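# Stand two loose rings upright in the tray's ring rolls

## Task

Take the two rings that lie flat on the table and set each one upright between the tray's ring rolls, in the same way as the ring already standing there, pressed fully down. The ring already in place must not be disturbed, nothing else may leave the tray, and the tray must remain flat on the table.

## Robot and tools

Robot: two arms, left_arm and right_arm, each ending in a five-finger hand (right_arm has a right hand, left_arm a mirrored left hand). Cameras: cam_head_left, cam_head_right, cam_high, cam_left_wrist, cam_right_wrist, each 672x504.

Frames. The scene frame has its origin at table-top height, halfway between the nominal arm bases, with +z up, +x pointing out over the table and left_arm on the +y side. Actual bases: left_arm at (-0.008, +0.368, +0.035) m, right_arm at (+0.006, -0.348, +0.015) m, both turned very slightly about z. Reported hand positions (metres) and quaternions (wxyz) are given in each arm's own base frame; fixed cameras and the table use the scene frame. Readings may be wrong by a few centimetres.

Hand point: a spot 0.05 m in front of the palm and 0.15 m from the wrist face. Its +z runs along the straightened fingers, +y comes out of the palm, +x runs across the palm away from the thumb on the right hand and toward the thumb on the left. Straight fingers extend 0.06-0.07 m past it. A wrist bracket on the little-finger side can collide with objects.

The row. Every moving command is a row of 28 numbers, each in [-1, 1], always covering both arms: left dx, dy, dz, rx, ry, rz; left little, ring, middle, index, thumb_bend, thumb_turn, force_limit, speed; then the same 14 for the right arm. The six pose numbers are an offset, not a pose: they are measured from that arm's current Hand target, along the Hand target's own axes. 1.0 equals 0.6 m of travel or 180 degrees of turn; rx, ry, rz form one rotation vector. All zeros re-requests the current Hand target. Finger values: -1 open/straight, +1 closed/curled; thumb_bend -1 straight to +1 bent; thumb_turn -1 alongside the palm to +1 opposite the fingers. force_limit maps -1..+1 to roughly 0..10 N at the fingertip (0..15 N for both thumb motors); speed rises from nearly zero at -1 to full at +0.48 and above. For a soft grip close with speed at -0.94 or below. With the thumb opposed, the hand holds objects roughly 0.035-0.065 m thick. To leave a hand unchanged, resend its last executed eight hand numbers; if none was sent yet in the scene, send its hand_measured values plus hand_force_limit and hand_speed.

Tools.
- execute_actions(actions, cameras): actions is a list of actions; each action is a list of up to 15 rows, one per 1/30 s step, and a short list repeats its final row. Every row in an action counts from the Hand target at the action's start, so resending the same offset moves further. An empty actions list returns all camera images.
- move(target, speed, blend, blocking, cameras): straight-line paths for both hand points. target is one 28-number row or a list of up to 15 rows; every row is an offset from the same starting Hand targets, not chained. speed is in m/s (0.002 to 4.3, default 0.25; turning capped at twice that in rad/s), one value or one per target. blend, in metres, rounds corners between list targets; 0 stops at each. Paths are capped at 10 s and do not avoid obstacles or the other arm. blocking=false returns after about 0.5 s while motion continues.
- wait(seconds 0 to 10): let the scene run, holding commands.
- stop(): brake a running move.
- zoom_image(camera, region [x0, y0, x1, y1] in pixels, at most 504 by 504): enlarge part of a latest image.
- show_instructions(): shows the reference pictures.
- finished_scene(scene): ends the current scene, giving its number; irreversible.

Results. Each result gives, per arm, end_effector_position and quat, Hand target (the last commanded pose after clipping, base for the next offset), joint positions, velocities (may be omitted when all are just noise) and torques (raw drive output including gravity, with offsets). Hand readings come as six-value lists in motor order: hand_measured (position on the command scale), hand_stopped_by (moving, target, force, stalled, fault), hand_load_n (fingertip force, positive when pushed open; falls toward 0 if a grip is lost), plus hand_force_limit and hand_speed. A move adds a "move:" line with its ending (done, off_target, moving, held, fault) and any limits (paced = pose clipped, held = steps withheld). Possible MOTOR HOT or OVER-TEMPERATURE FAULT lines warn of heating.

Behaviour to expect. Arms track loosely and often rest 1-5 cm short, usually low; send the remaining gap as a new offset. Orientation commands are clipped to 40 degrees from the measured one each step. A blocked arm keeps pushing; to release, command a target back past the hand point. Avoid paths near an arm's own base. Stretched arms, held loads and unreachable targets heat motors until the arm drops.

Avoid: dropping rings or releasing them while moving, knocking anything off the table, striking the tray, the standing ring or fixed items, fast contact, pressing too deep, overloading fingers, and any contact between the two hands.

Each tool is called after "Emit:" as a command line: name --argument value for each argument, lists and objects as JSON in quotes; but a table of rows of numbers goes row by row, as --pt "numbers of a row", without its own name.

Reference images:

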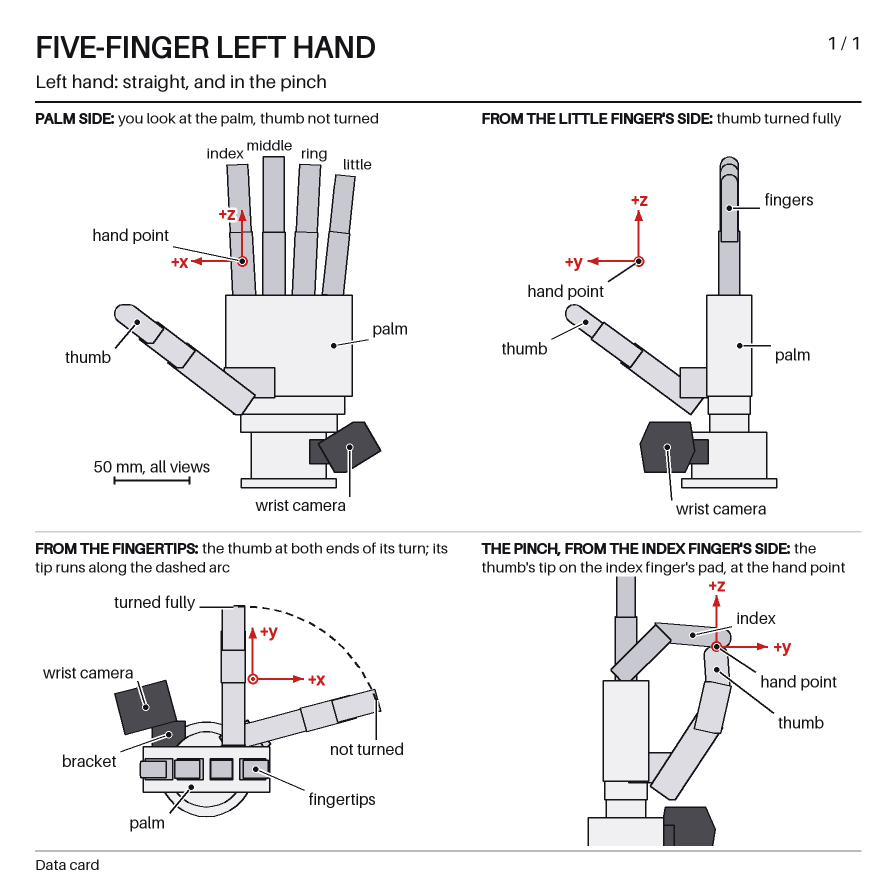

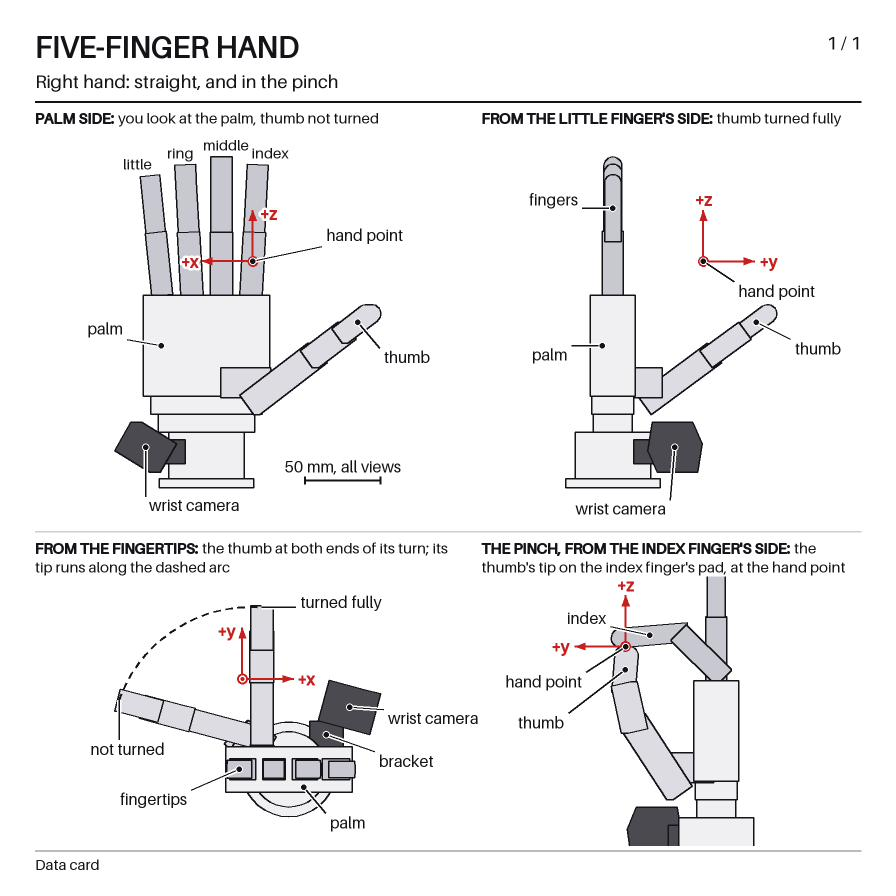

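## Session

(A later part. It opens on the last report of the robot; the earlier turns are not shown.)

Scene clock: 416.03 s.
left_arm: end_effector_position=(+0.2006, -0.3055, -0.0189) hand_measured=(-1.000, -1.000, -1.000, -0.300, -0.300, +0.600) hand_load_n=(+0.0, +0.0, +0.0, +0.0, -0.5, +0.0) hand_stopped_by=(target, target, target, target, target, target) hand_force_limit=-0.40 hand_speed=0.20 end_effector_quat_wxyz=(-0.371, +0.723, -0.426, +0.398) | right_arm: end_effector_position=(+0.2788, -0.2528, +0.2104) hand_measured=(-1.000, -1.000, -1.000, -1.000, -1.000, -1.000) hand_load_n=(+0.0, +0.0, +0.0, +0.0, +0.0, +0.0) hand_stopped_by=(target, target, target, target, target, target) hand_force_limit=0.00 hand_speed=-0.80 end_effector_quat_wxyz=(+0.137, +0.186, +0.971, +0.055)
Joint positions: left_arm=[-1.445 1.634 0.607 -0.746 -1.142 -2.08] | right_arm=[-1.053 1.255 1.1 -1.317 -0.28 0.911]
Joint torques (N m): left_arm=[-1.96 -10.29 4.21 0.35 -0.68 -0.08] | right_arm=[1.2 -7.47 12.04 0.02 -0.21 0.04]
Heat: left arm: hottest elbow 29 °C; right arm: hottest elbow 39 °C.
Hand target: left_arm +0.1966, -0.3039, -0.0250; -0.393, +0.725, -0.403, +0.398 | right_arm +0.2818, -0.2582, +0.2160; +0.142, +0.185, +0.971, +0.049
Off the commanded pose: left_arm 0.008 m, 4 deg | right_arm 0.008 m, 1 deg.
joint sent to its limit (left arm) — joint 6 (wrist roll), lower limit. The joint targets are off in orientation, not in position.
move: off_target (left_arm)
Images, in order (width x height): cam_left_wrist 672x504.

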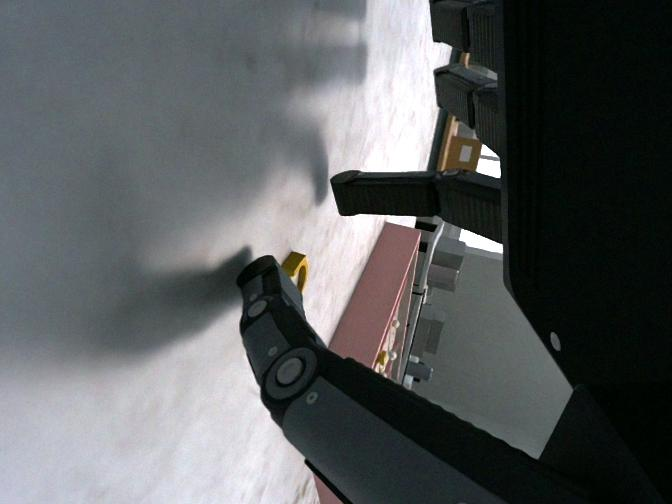

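Emit:
move --pt "0 0 0 0 0 0 -1 -1 -1 -0.3 -0.37 0.6 -0.4 -0.5 0 0 0 0 0 0 -1 -1 -1 -1 -1 -1 0 -0.8" --pt "0 0 0 0 0 0 -1 -1 -1 0.5 -0.37 0.6 -0.4 -0.9 0 0 0 0 0 0 -1 -1 -1 -1 -1 -1 0 -0.8" --cameras '["cam_left_wrist"]' --speed 0.1

Emit:
zoom_image --camera "cam_left_wrist" --region '[200, 150, 360, 310]'

Scene clock: 423.37 s.
left_arm: end_effector_position=(+0.2018, -0.3058, -0.0173) hand_measured=(-1.000, -1.000, -1.000, +0.444, -0.368, +0.600) hand_load_n=(+0.0, +0.0, +0.0, +3.0, -0.5, -0.5) hand_stopped_by=(target, target, target, force, target, target) hand_force_limit=-0.40 hand_speed=-0.90 end_effector_quat_wxyz=(-0.373, +0.720, -0.425, +0.402) | right_arm: end_effector_position=(+0.2788, -0.2528, +0.2104) hand_measured=(-1.000, -1.000, -1.000, -1.000, -1.000, -1.000) hand_load_n=(+0.0, +0.0, +0.0, +0.0, +0.0, +0.0) hand_stopped_by=(target, target, target, target, target, target) hand_force_limit=0.00 hand_speed=-0.80 end_effector_quat_wxyz=(+0.137, +0.186, +0.971, +0.055)
Joint positions: left_arm=[-1.445 1.634 0.607 -0.746 -1.152 -2.081] | right_arm=[-1.053 1.255 1.1 -1.317 -0.28 0.911]
Joint torques (N m): left_arm=[-1.85 -9.52 4.12 0.18 -0.3 -0.11] | right_arm=[0.85 -7.47 12.16 -0.05 -0.25 0.01]
Heat: left arm: hottest shoulder 28 °C; right arm: hottest elbow 40 °C.
Hand target: left_arm +0.1966, -0.3039, -0.0250; -0.393, +0.725, -0.403, +0.398 | right_arm +0.2818, -0.2582, +0.2160; +0.142, +0.185, +0.971, +0.049
Off the commanded pose: left_arm 0.010 m, 3 deg | right_arm 0.008 m, 1 deg.
joint sent to its limit (left arm) — joint 6 (wrist roll), lower limit. The joint targets are off in orientation, not in position.
move: off_target (left_arm); target 2's new numbers were sent with left_arm's hand 0.009 m and 3 deg from that target
Images, in order (width x height): cam_left_wrist 672x504.

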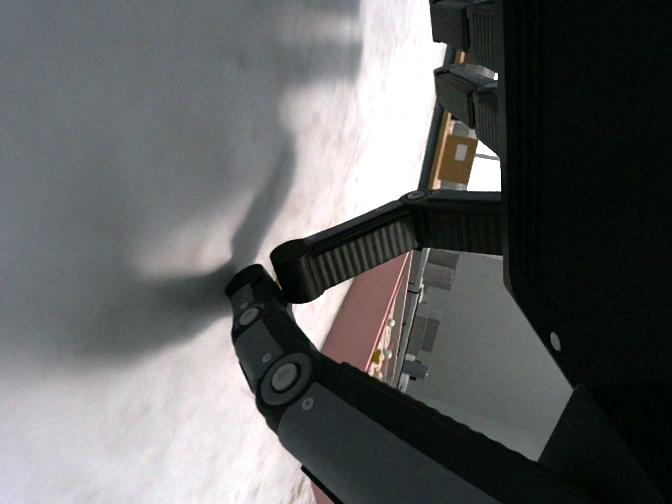

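Scaled by 3.150.

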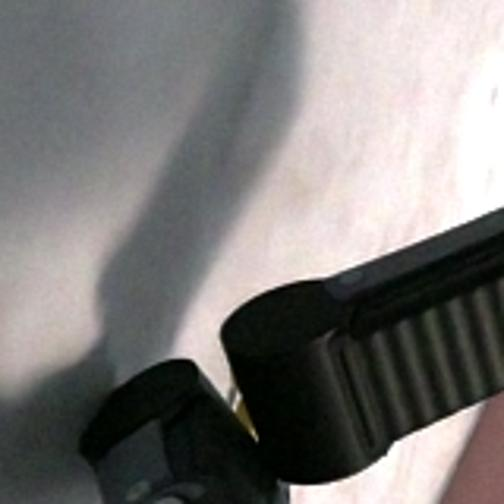

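Emit:
move --pt "0 0 0 0 0 0 -1 -1 -1 -0.1 -0.2 0.6 -0.4 -0.2 0 0 0 0 0 0 -1 -1 -1 -1 -1 -1 0 -0.8" --pt "-0.0035 0.0119 0.005 0 0 0 -1 -1 -1 -0.1 -0.2 0.6 -0.4 -0.2 0 0 0 0 0 0 -1 -1 -1 -1 -1 -1 0 -0.8" --cameras '["cam_left_wrist"]' --speed 0.1

Emit:
zoom_image --camera "cam_left_wrist" --region '[200, 150, 360, 310]'

Scene clock: 436.40 s.
left_arm: end_effector_position=(+0.2022, -0.3066, -0.0206) hand_measured=(-1.000, -1.000, -1.000, -0.100, -0.200, +0.600) hand_load_n=(-0.5, +0.0, +0.0, -0.5, +0.5, +0.0) hand_stopped_by=(target, target, target, target, target, target) hand_force_limit=-0.40 hand_speed=-0.20 end_effector_quat_wxyz=(-0.371, +0.721, -0.423, +0.405) | right_arm: end_effector_position=(+0.2788, -0.2528, +0.2104) hand_measured=(-1.000, -1.000, -1.000, -1.000, -1.000, -1.000) hand_load_n=(+0.0, +0.0, +0.0, +0.0, +0.0, +0.0) hand_stopped_by=(target, target, target, target, target, target) hand_force_limit=0.00 hand_speed=-0.80 end_effector_quat_wxyz=(+0.137, +0.186, +0.971, +0.055)
Joint positions: left_arm=[-1.445 1.645 0.603 -0.724 -1.155 -2.081] | right_arm=[-1.053 1.255 1.1 -1.317 -0.28 0.911]
Joint torques (N m): left_arm=[-2.14 -8.94 3.96 0.51 -0.17 -0.11] | right_arm=[0.79 -7.41 12.01 0.16 -0.24 0.08]
Heat: left arm: hottest shoulder 28 °C; right arm: hottest elbow 40 °C.
Hand target: left_arm +0.1965, -0.3038, -0.0331; -0.393, +0.725, -0.403, +0.398 | right_arm +0.2818, -0.2582, +0.2160; +0.142, +0.185, +0.971, +0.049
Off the commanded pose: left_arm 0.014 m, 3 deg | right_arm 0.008 m, 1 deg.
joint sent to its limit (left arm) — joint 6 (wrist roll), lower limit. The joint targets are off in orientation, not in position.
move: off_target (left_arm)
Images, in order (width x height): cam_left_wrist 672x504.

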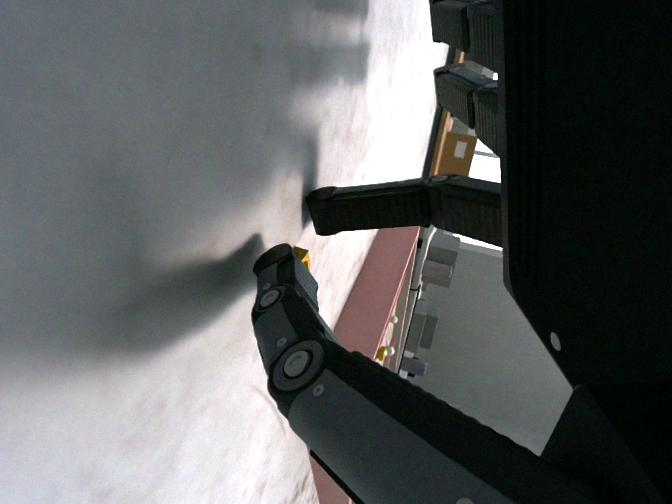

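Scaled by 3.150.

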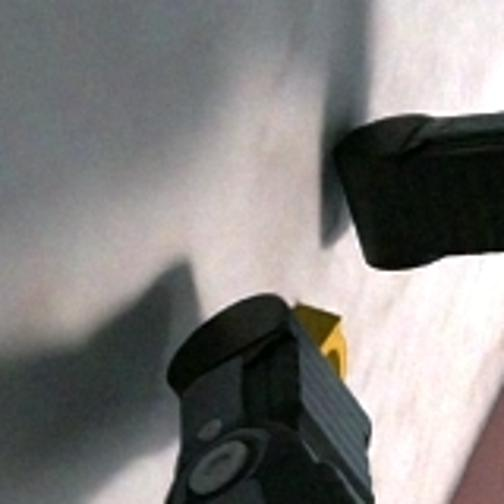

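Emit:
move --target '[-0.003,0.0104,0.0044,0,0,0, -1,-1,-1,-0.1,-0.2,0.6, -0.4,-0.2, 0,0,0,0,0,0, -1,-1,-1,-1,-1,-1, 0,-0.8]' --cameras '["cam_left_wrist"]' --speed 0.1

Emit:
zoom_image --camera "cam_left_wrist" --region '[200, 150, 360, 310]'

Scene clock: 438.50 s.
left_arm: end_effector_position=(+0.2037, -0.3085, -0.0219) hand_measured=(-1.000, -1.000, -1.000, -0.100, -0.200, +0.600) hand_load_n=(+0.0, +0.0, +0.0, -1.0, +0.0, +0.0) hand_stopped_by=(target, target, target, target, target, target) hand_force_limit=-0.40 hand_speed=-0.20 end_effector_quat_wxyz=(-0.371, +0.719, -0.419, +0.412) | right_arm: end_effector_position=(+0.2788, -0.2528, +0.2104) hand_measured=(-1.000, -1.000, -1.000, -1.000, -1.000, -1.000) hand_load_n=(+0.0, +0.0, +0.0, +0.0, +0.0, +0.0) hand_stopped_by=(target, target, target, target, target, target) hand_force_limit=0.00 hand_speed=-0.80 end_effector_quat_wxyz=(+0.137, +0.186, +0.971, +0.055)
Joint positions: left_arm=[-1.445 1.656 0.602 -0.703 -1.167 -2.083] | right_arm=[-1.053 1.255 1.1 -1.317 -0.28 0.911]
Joint torques (N m): left_arm=[-2.08 -7.94 3.74 0.61 0.26 -0.05] | right_arm=[0.67 -7.36 11.95 0.06 -0.25 0.02]
Heat: left arm: hottest elbow 28 °C; right arm: hottest elbow 40 °C.
Hand target: left_arm +0.1966, -0.3040, -0.0401; -0.393, +0.725, -0.403, +0.398 | right_arm +0.2818, -0.2582, +0.2160; +0.142, +0.185, +0.971, +0.049
Off the commanded pose: left_arm 0.020 m, 4 deg | right_arm 0.008 m, 1 deg.
joint sent to its limit (left arm) — joint 6 (wrist roll), lower limit. The joint targets are off in orientation, not in position.
move: off_target (left_arm)
Images, in order (width x height): cam_left_wrist 672x504.

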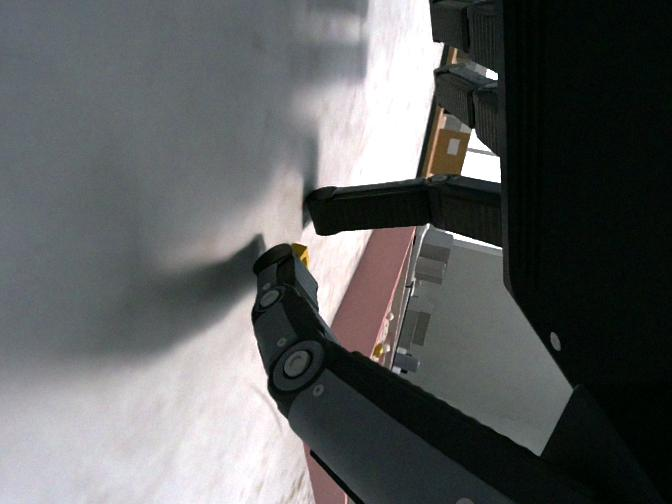

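Scaled by 3.150.

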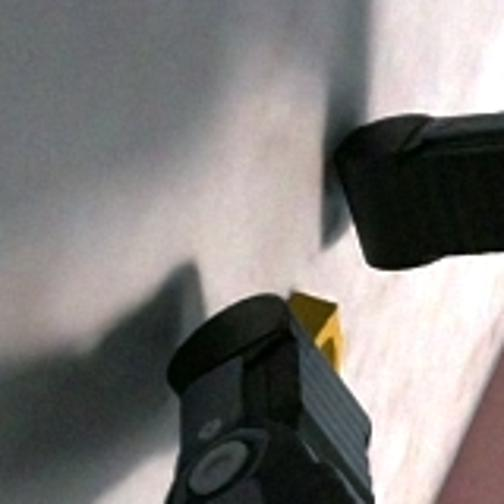

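Emit:
move --target '[0,0,0,0,0,0, -1,-1,-1,0.5,-0.2,0.6, -0.4,-0.9, 0,0,0,0,0,0, -1,-1,-1,-1,-1,-1, 0,-0.8]' --cameras '["cam_left_wrist"]' --speed 0.1

Emit:
zoom_image --camera "cam_left_wrist" --region '[200, 150, 360, 310]'

Scene clock: 443.07 s.
left_arm: end_effector_position=(+0.2043, -0.3088, -0.0217) hand_measured=(-1.000, -1.000, -1.000, -0.066, -0.200, +0.600) hand_load_n=(+0.0, +0.0, +0.0, +2.5, +0.0, +0.0) hand_stopped_by=(target, target, target, force, target, target) hand_force_limit=-0.40 hand_speed=-0.90 end_effector_quat_wxyz=(-0.371, +0.718, -0.419, +0.414) | right_arm: end_effector_position=(+0.2788, -0.2528, +0.2104) hand_measured=(-1.000, -1.000, -1.000, -1.000, -1.000, -1.000) hand_load_n=(+0.0, +0.0, +0.0, +0.0, +0.0, +0.0) hand_stopped_by=(target, target, target, target, target, target) hand_force_limit=0.00 hand_speed=-0.80 end_effector_quat_wxyz=(+0.137, +0.186, +0.971, +0.055)
Joint positions: left_arm=[-1.445 1.659 0.602 -0.7 -1.173 -2.083] | right_arm=[-1.053 1.255 1.1 -1.317 -0.28 0.911]
Joint torques (N m): left_arm=[-1.96 -7.94 3.67 0.55 0.45 -0.08] | right_arm=[0.79 -7.3 12.11 -0.09 -0.23 0.05]
Heat: left arm: hottest elbow 28 °C; right arm: hottest elbow 40 °C.
Hand target: left_arm +0.1966, -0.3040, -0.0400; -0.393, +0.725, -0.403, +0.398 | right_arm +0.2818, -0.2582, +0.2160; +0.142, +0.185, +0.971, +0.049
Off the commanded pose: left_arm 0.021 m, 4 deg | right_arm 0.008 m, 1 deg.
joint sent to its limit (left arm) — joint 6 (wrist roll), lower limit. The joint targets are off in orientation, not in position.
move: off_target (left_arm)
Images, in order (width x height): cam_left_wrist 672x504.

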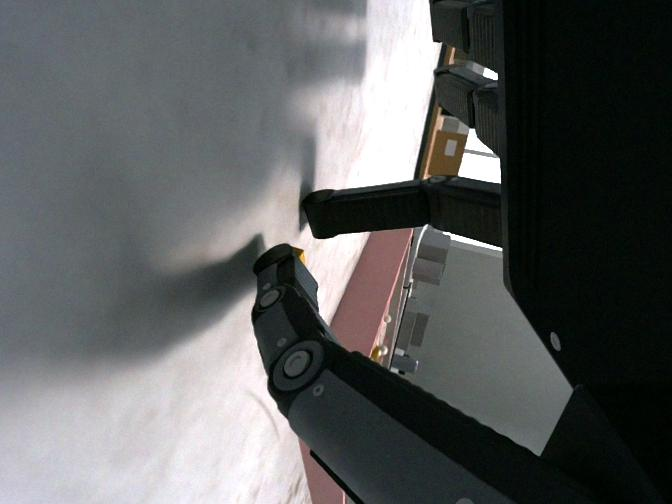

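Scaled by 3.150.

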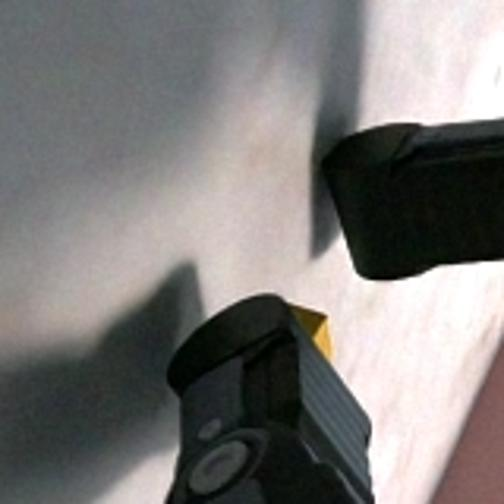

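Emit:
move --pt "0.0043 -0.0148 -0.0062 0 0 0 -1 -1 -1 0.5 -0.2 0.6 -0.4 -0.9 0 0 0 0 0 0 -1 -1 -1 -1 -1 -1 0 -0.8" --pt "0.0043 -0.0148 -0.0062 0 0 0 -1 -1 -1 0.48 -0.2 0.6 0 -0.92 0 0 0 0 0 0 -1 -1 -1 -1 -1 -1 0 -0.8" --cameras '["cam_left_wrist"]' --speed 0.1

Emit:
zoom_image --camera "cam_left_wrist" --region '[200, 150, 360, 310]'

Scene clock: 447.70 s.
left_arm: end_effector_position=(+0.2034, -0.3078, -0.0230) hand_measured=(-1.000, -1.000, -1.000, +0.268, -0.200, +0.600) hand_load_n=(+0.0, +0.0, +0.0, +7.0, -1.0, +0.5) hand_stopped_by=(target, target, target, force, target, target) hand_force_limit=0.00 hand_speed=-0.92 end_effector_quat_wxyz=(-0.371, +0.719, -0.421, +0.410) | right_arm: end_effector_position=(+0.2788, -0.2528, +0.2104) hand_measured=(-1.000, -1.000, -1.000, -1.000, -1.000, -1.000) hand_load_n=(+0.0, +0.0, +0.0, +0.0, -0.5, +0.0) hand_stopped_by=(target, target, target, target, target, target) hand_force_limit=0.00 hand_speed=-0.80 end_effector_quat_wxyz=(+0.137, +0.186, +0.971, +0.055)
Joint positions: left_arm=[-1.445 1.659 0.602 -0.704 -1.165 -2.083] | right_arm=[-1.053 1.255 1.1 -1.317 -0.28 0.911]
Joint torques (N m): left_arm=[-1.03 -10.23 4.08 -0.64 0.14 -0.1] | right_arm=[0.56 -7.41 12.05 -0.02 -0.24 0.03]
Heat: left arm: hottest elbow 28 °C; right arm: hottest elbow 40 °C.
Hand target: left_arm +0.1966, -0.3040, -0.0300; -0.392, +0.725, -0.403, +0.398 | right_arm +0.2818, -0.2582, +0.2160; +0.142, +0.185, +0.971, +0.049
Off the commanded pose: left_arm 0.011 m, 4 deg | right_arm 0.008 m, 1 deg.
joint sent to its limit (left arm) — joint 6 (wrist roll), lower limit. The joint targets are off in orientation, not in position.
move: off_target (left_arm); target 2's new numbers were sent with left_arm's hand 0.012 m and 4 deg from that target
Images, in order (width x height): cam_left_wrist 672x504.

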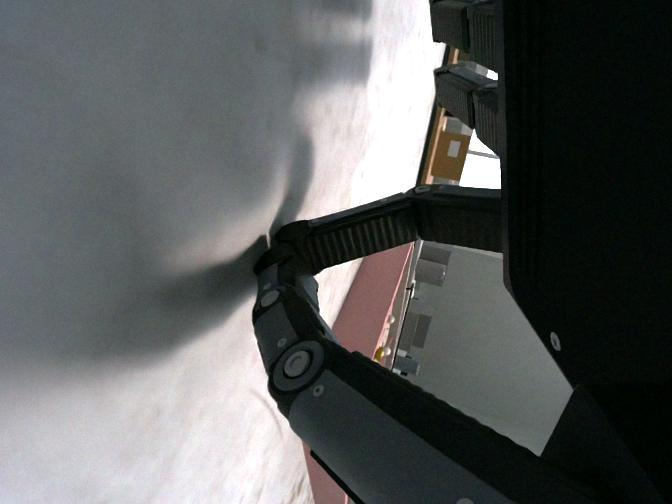

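Scaled by 3.150.

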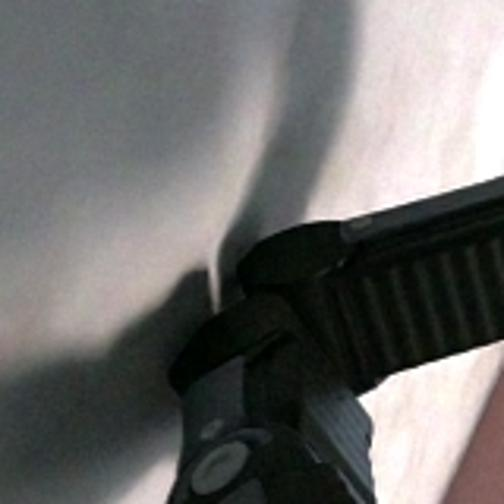

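Emit:
move --pt "0 0 0 0 0 0 -1 -1 -1 -0.2 -0.2 0.6 -0.4 0.2 0 0 0 0 0 0 -1 -1 -1 -1 -1 -1 0 -0.8" --cameras '["cam_left_wrist"]' --speed 0.1

Emit:
zoom_image --camera "cam_left_wrist" --region '[200, 150, 360, 310]'

Scene clock: 449.73 s.
left_arm: end_effector_position=(+0.2001, -0.3105, -0.0220) hand_measured=(-1.000, -1.000, -1.000, -0.200, -0.200, +0.600) hand_load_n=(+0.0, +0.0, +0.0, -1.0, +0.0, +0.0) hand_stopped_by=(target, target, target, target, target, target) hand_force_limit=-0.40 hand_speed=0.20 end_effector_quat_wxyz=(-0.367, +0.719, -0.423, +0.412) | right_arm: end_effector_position=(+0.2788, -0.2528, +0.2104) hand_measured=(-1.000, -1.000, -1.000, -1.000, -1.000, -1.000) hand_load_n=(+0.0, +0.0, +0.0, +0.0, +0.0, +0.0) hand_stopped_by=(target, target, target, target, target, target) hand_force_limit=0.00 hand_speed=-0.80 end_effector_quat_wxyz=(+0.137, +0.186, +0.971, +0.055)
Joint positions: left_arm=[-1.455 1.653 0.602 -0.704 -1.16 -2.083] | right_arm=[-1.053 1.255 1.1 -1.317 -0.28 0.911]
Joint torques (N m): left_arm=[-0.79 -10.4 4.21 -0.38 -0.06 -0.1] | right_arm=[0.85 -7.53 12.08 0.13 -0.21 0.04]
Heat: left arm: hottest elbow 28 °C; right arm: hottest elbow 40 °C.
Hand target: left_arm +0.1966, -0.3039, -0.0301; -0.393, +0.725, -0.403, +0.398 | right_arm +0.2818, -0.2582, +0.2160; +0.142, +0.185, +0.971, +0.049
Off the commanded pose: left_arm 0.011 m, 4 deg | right_arm 0.008 m, 1 deg.
joint sent to its limit (left arm) — joint 6 (wrist roll), lower limit. The joint targets are off in orientation, not in position.
move: off_target (left_arm)
Images, in order (width x height): cam_left_wrist 672x504.

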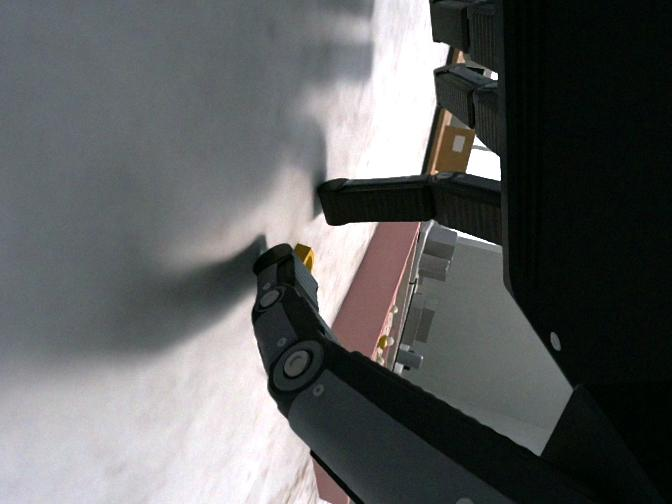

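Scaled by 3.150.

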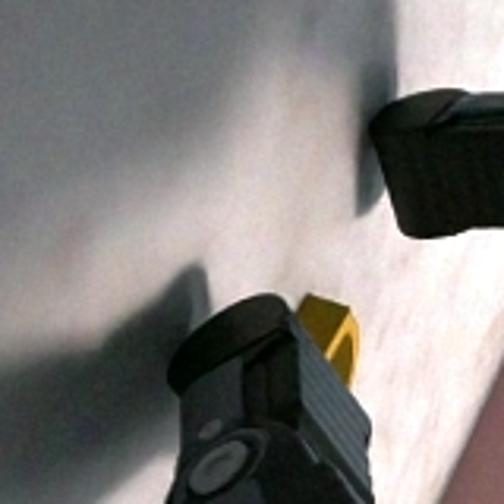

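Emit:
move --target '[0.0428,0.0017,-0.0012,0,0,0, -1,-1,-1,-0.2,-0.25,0.6, -0.4,0.2, 0,0,0,0,0,0, -1,-1,-1,-1,-1,-1, 0,-0.8]' --cameras '["cam_left_wrist"]' --speed 0.1

Emit:
zoom_image --camera "cam_left_wrist" --region '[200, 150, 360, 310]'

Scene clock: 454.70 s.
left_arm: end_effector_position=(+0.2019, -0.3179, -0.0206) hand_measured=(-1.000, -1.000, -1.000, -0.200, -0.248, +0.600) hand_load_n=(+0.0, +0.0, +0.0, +0.0, -3.0, +0.0) hand_stopped_by=(target, target, target, target, target, target) hand_force_limit=-0.40 hand_speed=0.20 end_effector_quat_wxyz=(-0.376, +0.716, -0.428, +0.404) | right_arm: end_effector_position=(+0.2788, -0.2528, +0.2104) hand_measured=(-1.000, -1.000, -1.000, -1.000, -1.000, -1.000) hand_load_n=(+0.0, +0.0, +0.0, +0.0, +0.0, +0.0) hand_stopped_by=(target, target, target, target, target, target) hand_force_limit=0.00 hand_speed=-0.80 end_effector_quat_wxyz=(+0.137, +0.186, +0.971, +0.055)
Joint positions: left_arm=[-1.451 1.671 0.64 -0.752 -1.16 -2.083] | right_arm=[-1.053 1.255 1.1 -1.317 -0.28 0.911]
Joint torques (N m): left_arm=[0.09 -9.29 7.41 -0.54 -0.34 -0.02] | right_arm=[0.38 -7.12 12.11 -0.06 -0.21 0.04]
Heat: left arm: hottest elbow 28 °C; right arm: hottest elbow 40 °C.
Hand target: left_arm +0.2049, -0.3275, -0.0240; -0.393, +0.725, -0.403, +0.398 | right_arm +0.2818, -0.2582, +0.2160; +0.142, +0.185, +0.971, +0.049
Off the commanded pose: left_arm 0.011 m, 4 deg | right_arm 0.008 m, 1 deg.
joint sent to its limit (left arm) — joint 6 (wrist roll), lower limit. The joint targets are off in orientation, not in position.
move: off_target (left_arm)
Images, in order (width x height): cam_left_wrist 672x504.

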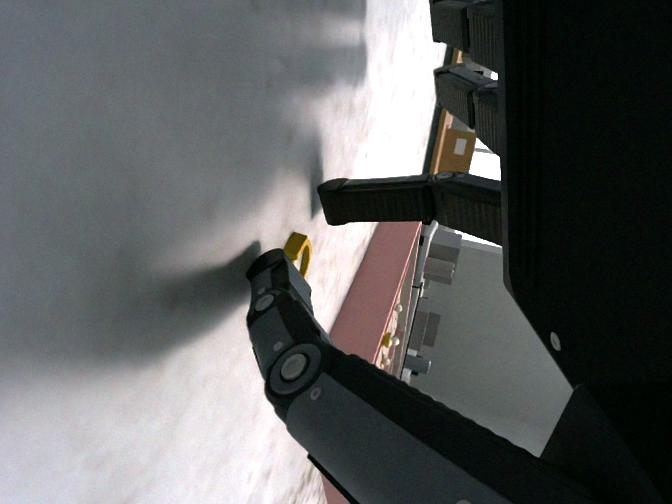

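Scaled by 3.150.

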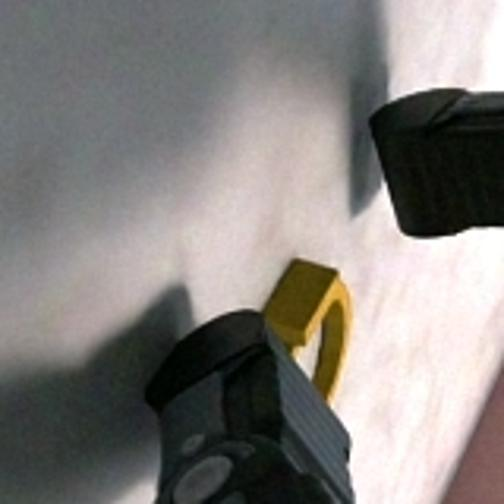

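Emit:
move --target '[0.011,-0.0002,-0.0007,0,0,0, -1,-1,-1,-0.2,-0.22,0.6, -0.4,0.2, 0,0,0,0,0,0, -1,-1,-1,-1,-1,-1, 0,-0.8]' --cameras '["cam_left_wrist"]' --speed 0.1

Emit:
zoom_image --camera "cam_left_wrist" --region '[200, 150, 360, 310]'

Scene clock: 458.27 s.
left_arm: end_effector_position=(+0.2033, -0.3225, -0.0211) hand_measured=(-1.000, -1.000, -1.000, -0.200, -0.220, +0.600) hand_load_n=(+0.0, +0.0, +0.0, +0.0, -1.5, -0.5) hand_stopped_by=(target, target, target, target, target, target) hand_force_limit=-0.40 hand_speed=0.20 end_effector_quat_wxyz=(-0.378, +0.716, -0.428, +0.401) | right_arm: end_effector_position=(+0.2788, -0.2528, +0.2104) hand_measured=(-1.000, -1.000, -1.000, -1.000, -1.000, -1.000) hand_load_n=(+0.0, +0.0, +0.0, +0.0, +0.0, +0.0) hand_stopped_by=(target, target, target, target, target, target) hand_force_limit=0.00 hand_speed=-0.80 end_effector_quat_wxyz=(+0.137, +0.186, +0.971, +0.055)
Joint positions: left_arm=[-1.448 1.683 0.658 -0.764 -1.157 -2.083] | right_arm=[-1.053 1.255 1.1 -1.317 -0.28 0.911]
Joint torques (N m): left_arm=[-0.09 -10.46 7.53 -0.31 -0.47 -0.04] | right_arm=[0.79 -7.36 12.14 0.06 -0.21 0.02]
Heat: left arm: hottest elbow 28 °C; right arm: hottest elbow 40 °C.
Hand target: left_arm +0.2069, -0.3335, -0.0221; -0.392, +0.725, -0.403, +0.398 | right_arm +0.2818, -0.2582, +0.2160; +0.142, +0.185, +0.971, +0.049
Off the commanded pose: left_arm 0.012 m, 4 deg | right_arm 0.008 m, 1 deg.
joint sent to its limit (left arm) — joint 6 (wrist roll), lower limit. The joint targets are off in orientation, not in position.
move: off_target (left_arm)
Images, in order (width x height): cam_left_wrist 672x504.

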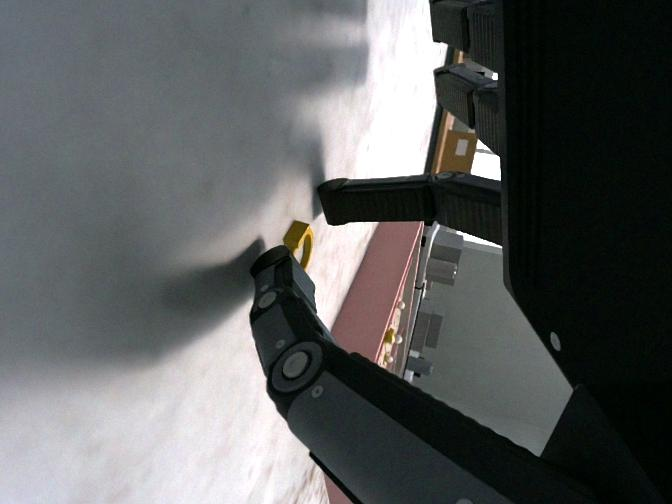

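Scaled by 3.150.

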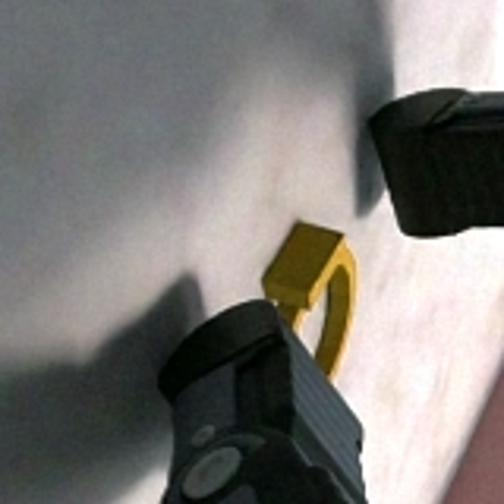

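Emit:
move --target '[0,0,0,0,0,0, -1,-1,-1,0.5,-0.22,0.6, -0.5,-0.94, 0,0,0,0,0,0, -1,-1,-1,-1,-1,-1, 0,-0.8]' --cameras '["cam_left_wrist"]' --speed 0.1

Emit:
zoom_image --camera "cam_left_wrist" --region '[200, 150, 360, 310]'

Scene clock: 466.03 s.
left_arm: end_effector_position=(+0.2048, -0.3241, -0.0203) hand_measured=(-1.000, -1.000, -1.000, +0.274, -0.220, +0.600) hand_load_n=(+0.0, +0.0, +0.0, +4.0, +0.5, +0.0) hand_stopped_by=(target, target, target, force, target, target) hand_force_limit=-0.50 hand_speed=-0.94 end_effector_quat_wxyz=(-0.378, +0.717, -0.426, +0.402) | right_arm: end_effector_position=(+0.2788, -0.2528, +0.2104) hand_measured=(-1.000, -1.000, -1.000, -1.000, -1.000, -1.000) hand_load_n=(+0.0, +0.0, +0.0, +0.0, +0.0, +0.0) hand_stopped_by=(target, target, target, target, target, target) hand_force_limit=0.00 hand_speed=-0.80 end_effector_quat_wxyz=(+0.137, +0.186, +0.971, +0.055)
Joint positions: left_arm=[-1.445 1.684 0.663 -0.764 -1.158 -2.083] | right_arm=[-1.053 1.255 1.1 -1.317 -0.28 0.911]
Joint torques (N m): left_arm=[0.03 -9.93 7.45 -0.43 -0.43 -0.08] | right_arm=[0.62 -7.88 12 0.16 -0.23 0.06]
Heat: left arm: hottest elbow 28 °C; right arm: hottest elbow 40 °C.
Hand target: left_arm +0.2069, -0.3334, -0.0221; -0.393, +0.725, -0.403, +0.398 | right_arm +0.2818, -0.2582, +0.2160; +0.142, +0.185, +0.971, +0.049
Off the commanded pose: left_arm 0.010 m, 3 deg | right_arm 0.008 m, 1 deg.
joint sent to its limit (left arm) — joint 6 (wrist roll), lower limit. The joint targets are off in orientation, not in position.
move: off_target (left_arm)
Images, in order (width x height): cam_left_wrist 672x504.

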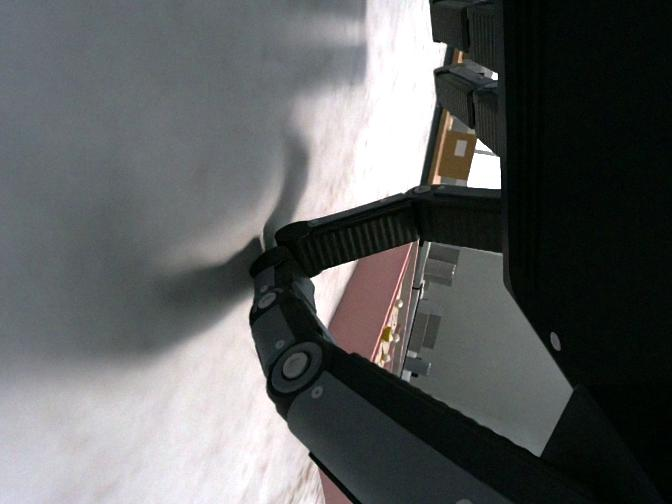

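Scaled by 3.150.

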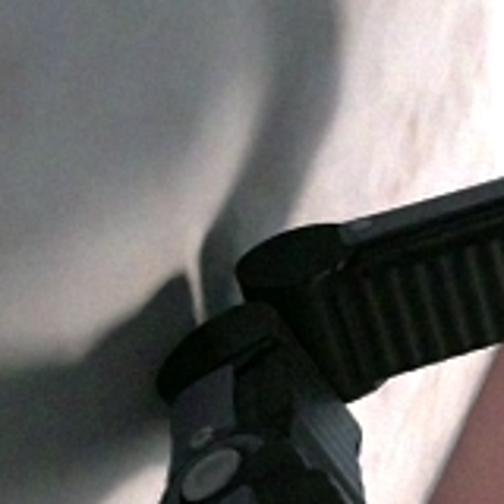

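Emit:
move --pt "0 0 0 0 0 0 -1 -1 -1 -0.2 -0.22 0.6 -0.4 0.2 0 0 0 0 0 0 -1 -1 -1 -1 -1 -1 0 -0.8" --pt "0.013 -0.0445 -0.0187 0 0 0 -1 -1 -1 -0.2 -0.22 0.6 -0.4 0.2 0 0 0 0 0 0 -1 -1 -1 -1 -1 -1 0 -0.8" --cameras '["cam_left_wrist"]' --speed 0.15

Emit:
zoom_image --camera "cam_left_wrist" --region '[120, 130, 340, 350]'

Scene clock: 477.47 s.
left_arm: end_effector_position=(+0.2032, -0.3175, -0.0044) hand_measured=(-1.000, -1.000, -1.000, -0.200, -0.220, +0.600) hand_load_n=(+0.0, +0.0, +0.0, +0.0, +0.0, +0.0) hand_stopped_by=(target, target, target, target, target, target) hand_force_limit=-0.40 hand_speed=0.20 end_effector_quat_wxyz=(-0.389, +0.712, -0.435, +0.390) | right_arm: end_effector_position=(+0.2788, -0.2528, +0.2104) hand_measured=(-1.000, -1.000, -1.000, -1.000, -1.000, -1.000) hand_load_n=(+0.0, +0.0, +0.0, -0.5, +0.0, +0.0) hand_stopped_by=(target, target, target, target, target, target) hand_force_limit=0.00 hand_speed=-0.80 end_effector_quat_wxyz=(+0.137, +0.186, +0.971, +0.055)
Joint positions: left_arm=[-1.445 1.635 0.673 -0.86 -1.152 -2.083] | right_arm=[-1.053 1.255 1.1 -1.317 -0.28 0.911]
Joint torques (N m): left_arm=[-0.44 -14.04 8.21 -0.59 -0.61 -0.08] | right_arm=[0.62 -7.47 12.01 0.14 -0.24 0.04]
Heat: left arm: hottest elbow 29 °C; right arm: hottest elbow 40 °C.
Hand target: left_arm +0.2069, -0.3335, +0.0079; -0.392, +0.725, -0.403, +0.398 | right_arm +0.2818, -0.2582, +0.2160; +0.142, +0.185, +0.971, +0.049
Off the commanded pose: left_arm 0.020 m, 4 deg | right_arm 0.008 m, 1 deg.
joint sent to its limit (left arm) — joint 6 (wrist roll), lower limit. The joint targets are off in orientation, not in position.
move: off_target (left_arm)
Images, in order (width x height): cam_left_wrist 672x504.

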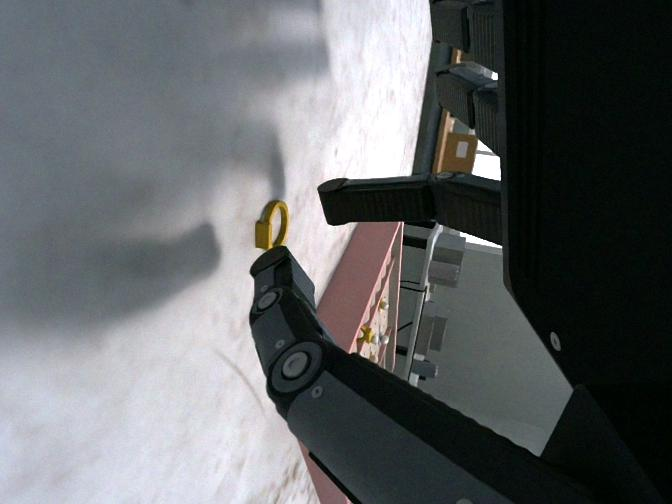

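Scaled by 2.291.

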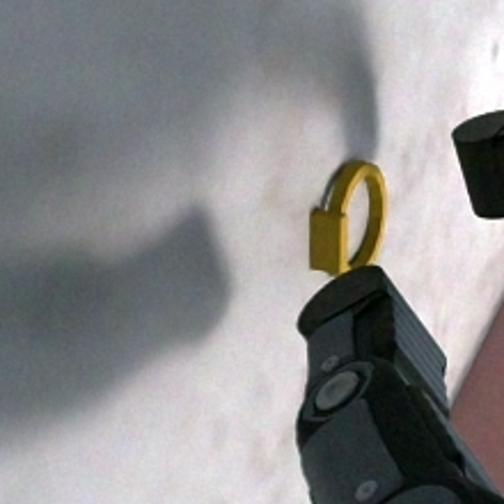

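Emit:
wait --seconds 0.1 --cameras '["cam_high","cam_head_left"]'

Emit:
zoom_image --camera "cam_high" --region '[420, 200, 450, 222]'

Emit:
zoom_image --camera "cam_head_left" --region '[205, 290, 250, 325]'

Scene clock: 496.50 s.
left_arm: end_effector_position=(+0.2031, -0.3174, -0.0044) hand_measured=(-1.000, -1.000, -1.000, -0.200, -0.220, +0.600) hand_load_n=(+0.0, +0.0, +0.0, +0.0, +0.0, +0.0) hand_stopped_by=(target, target, target, target, target, target) hand_force_limit=-0.40 hand_speed=0.20 end_effector_quat_wxyz=(-0.389, +0.712, -0.435, +0.390) | right_arm: end_effector_position=(+0.2788, -0.2528, +0.2104) hand_measured=(-1.000, -1.000, -1.000, -1.000, -1.000, -1.000) hand_load_n=(+0.0, +0.0, +0.0, +0.0, +0.0, +0.0) hand_stopped_by=(target, target, target, target, target, target) hand_force_limit=0.00 hand_speed=-0.80 end_effector_quat_wxyz=(+0.137, +0.186, +0.971, +0.055)
Joint positions: left_arm=[-1.445 1.635 0.673 -0.86 -1.152 -2.083] | right_arm=[-1.053 1.255 1.1 -1.317 -0.28 0.911]
Joint torques (N m): left_arm=[-0.21 -13.33 8.06 -0.65 -0.64 -0.08] | right_arm=[0.56 -7.82 11.84 0.14 -0.25 0.06]
Heat: left arm: hottest elbow 30 °C; right arm: hottest elbow 40 °C.
Hand target: left_arm +0.2069, -0.3334, +0.0079; -0.393, +0.725, -0.403, +0.398 | right_arm +0.2818, -0.2582, +0.2160; +0.142, +0.185, +0.971, +0.049
Off the commanded pose: left_arm 0.020 m, 4 deg | right_arm 0.008 m, 1 deg.
wait: 0.10 s; at rest from the start
Images, in order (width x height): cam_head_left 672x504, cam_high 672x504.

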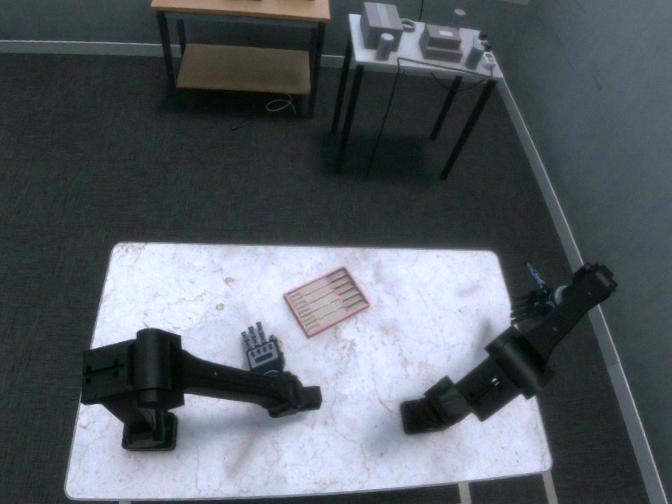

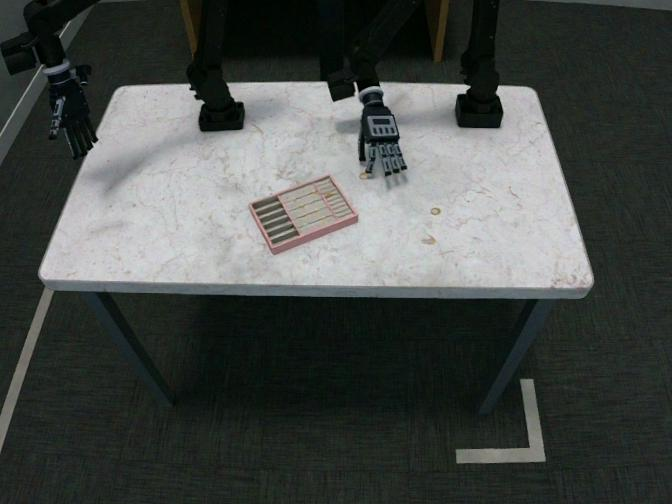

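Scaled by 16.800.

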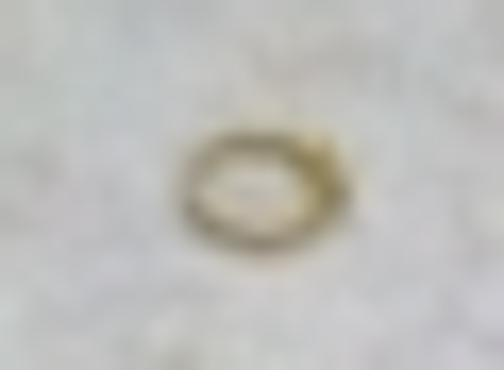

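Scaled by 11.200.

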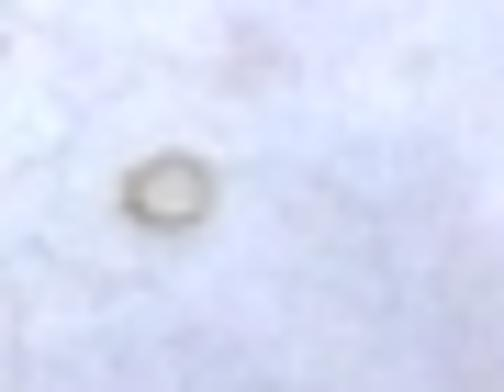

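Emit:
move --pt "0.0216 -0.0742 -0.0312 0 0 0 -1 -1 -1 -0.3 -0.22 0.6 -0.4 0.2 0 0 0 0 0 0 -1 -1 -1 -1 -1 -1 0 -0.8" --pt "-0.1775 -0.2702 0.2445 -0.0173 0.0594 0.0249 -1 -1 -1 -0.3 -0.22 0.6 -0.4 0.2 0 0 0 0 0 0 -1 -1 -1 -1 -1 -1 0 -0.8" --cameras '["cam_left_wrist"]' --speed 0.25 --blend '[0.02,0]'

Scene clock: 517.77 s.
left_arm: end_effector_position=(+0.3418, -0.1452, +0.0652) hand_measured=(-1.000, -1.000, -1.000, -0.300, -0.220, +0.600) hand_load_n=(+0.0, +0.0, +0.0, +0.0, +0.0, +0.0) hand_stopped_by=(target, target, target, target, target, target) hand_force_limit=-0.40 hand_speed=0.20 end_effector_quat_wxyz=(-0.344, +0.682, -0.481, +0.430) | right_arm: end_effector_position=(+0.2788, -0.2528, +0.2104) hand_measured=(-1.000, -1.000, -1.000, -1.000, -1.000, -1.000) hand_load_n=(+0.0, +0.0, +0.0, +0.0, +0.0, +0.0) hand_stopped_by=(target, target, target, target, target, target) hand_force_limit=0.00 hand_speed=-0.80 end_effector_quat_wxyz=(+0.137, +0.186, +0.971, +0.055)
Joint positions: left_arm=[-0.54 0.976 0.223 0.276 -0.546 -0.544] | right_arm=[-1.053 1.255 1.1 -1.317 -0.28 0.911]
Joint torques (N m): left_arm=[-0.44 -5.42 7.91 2.5 -0.06 0.06] | right_arm=[1.32 -7.3 12.01 0.05 -0.24 0.02]
Heat: left arm: hottest elbow 31 °C; right arm: hottest elbow 40 °C.
Hand target: left_arm +0.3438, -0.1421, +0.0693; -0.349, +0.679, -0.477, +0.437 | right_arm +0.2818, -0.2582, +0.2160; +0.142, +0.185, +0.971, +0.049
Off the commanded pose: left_arm 0.006 m, 1 deg | right_arm 0.008 m, 1 deg.
move: done
Images, in order (width x height): cam_left_wrist 672x504.

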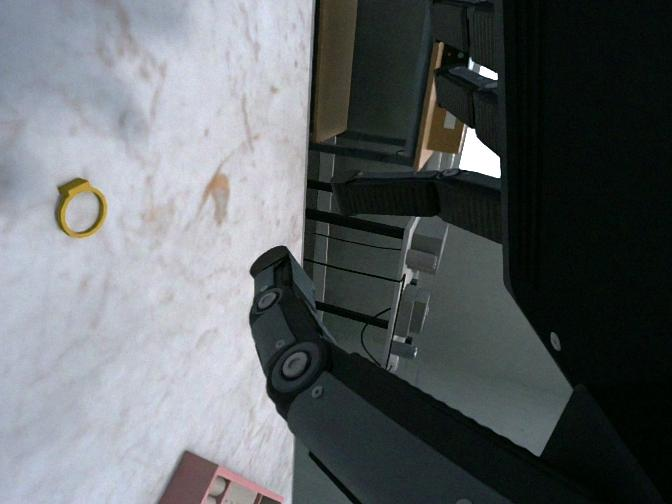

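Emit:
move --pt "0.0005 0.0507 0.013 0.0187 -0.0643 -0.027 -1 -1 -1 -0.3 -0.22 0.6 -0.4 0.2 -0.0128 0.5447 0.0007 0.122 0.4548 0.7853 -1 -1 -1 -1 -1 -1 0 -0.8" --pt "0.0005 0.0507 0.013 0.0187 -0.0643 -0.027 -1 -1 -1 -0.3 -0.22 0.6 -0.4 0.2 0.2162 0.9897 0.321 0.122 0.4548 0.7853 -1 -1 -1 -1 -1 -1 0 -0.8" --cameras '["cam_left_wrist","cam_right_wrist","cam_high"]' --speed 0.3 --blend '[0.05,0]'

Scene clock: 539.07 s.
left_arm: end_effector_position=(+0.3305, -0.1379, +0.0301) hand_measured=(-1.000, -1.000, -1.000, -0.300, -0.220, +0.600) hand_load_n=(+0.0, +0.0, -0.5, +0.0, +0.0, +0.0) hand_stopped_by=(target, target, target, target, target, target) hand_force_limit=-0.40 hand_speed=0.20 end_effector_quat_wxyz=(-0.401, +0.728, -0.402, +0.384) | right_arm: end_effector_position=(+0.4227, +0.3417, +0.1044) hand_measured=(-1.000, -1.000, -1.000, -1.000, -0.998, -1.000) hand_load_n=(+0.0, +0.0, +0.0, +0.0, -4.0, +0.0) hand_stopped_by=(target, target, target, target, target, target) hand_force_limit=0.00 hand_speed=-0.80 end_effector_quat_wxyz=(+0.547, -0.380, -0.597, -0.447)
Joint positions: left_arm=[-0.712 1.16 0.223 0.271 -0.901 -0.813] | right_arm=[0.315 1.997 1.191 -1.707 -1.567 2.08]
Joint torques (N m): left_arm=[-1.73 -4.54 10.04 0.81 -0.5 -0.18] | right_arm=[1.44 -10.46 8.28 -1.05 -0.45 0.09]
Heat: left arm: hottest elbow 30 °C; right arm: hottest elbow 41 °C.
Hand target: left_arm +0.3408, -0.1511, +0.0395; -0.396, +0.728, -0.397, +0.394 | right_arm +0.4284, +0.3488, +0.0865; +0.586, -0.630, -0.395, -0.322
Off the commanded pose: left_arm 0.019 m, 1 deg | right_arm 0.020 m, 95 deg; orientation clipped.
joint read past its limit (right arm) — joint 4 (wrist pitch), lower limit; joint 5 (wrist yaw), lower limit.
joint sent to its limit (right arm) — joint 4 (wrist pitch), lower limit; joint 5 (wrist yaw), lower limit; joint 6 (wrist roll), upper limit. The joint targets are off in orientation, not in position.
move: off_target (left_arm, right_arm); limits=paced
Images, in order (width x height): cam_high 672x504, cam_left_wrist 672x504, cam_right_wrist 672x504.

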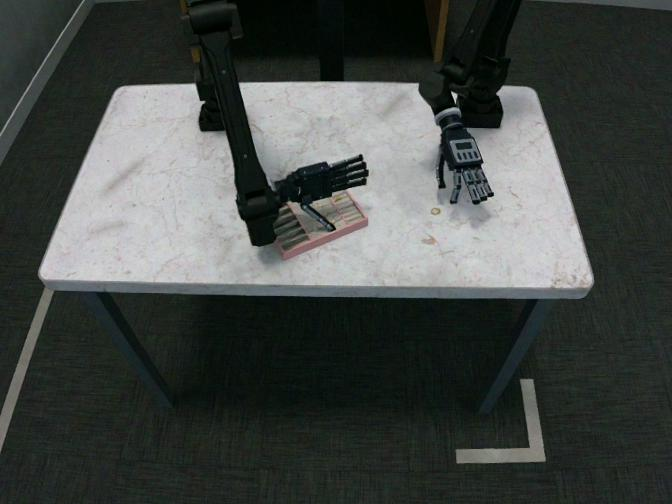

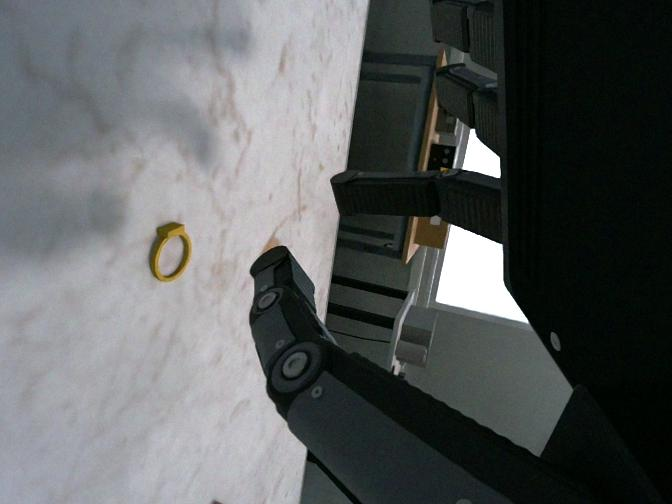

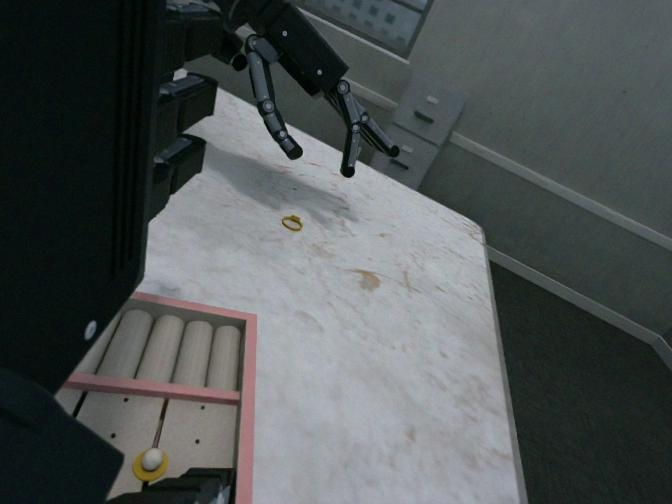

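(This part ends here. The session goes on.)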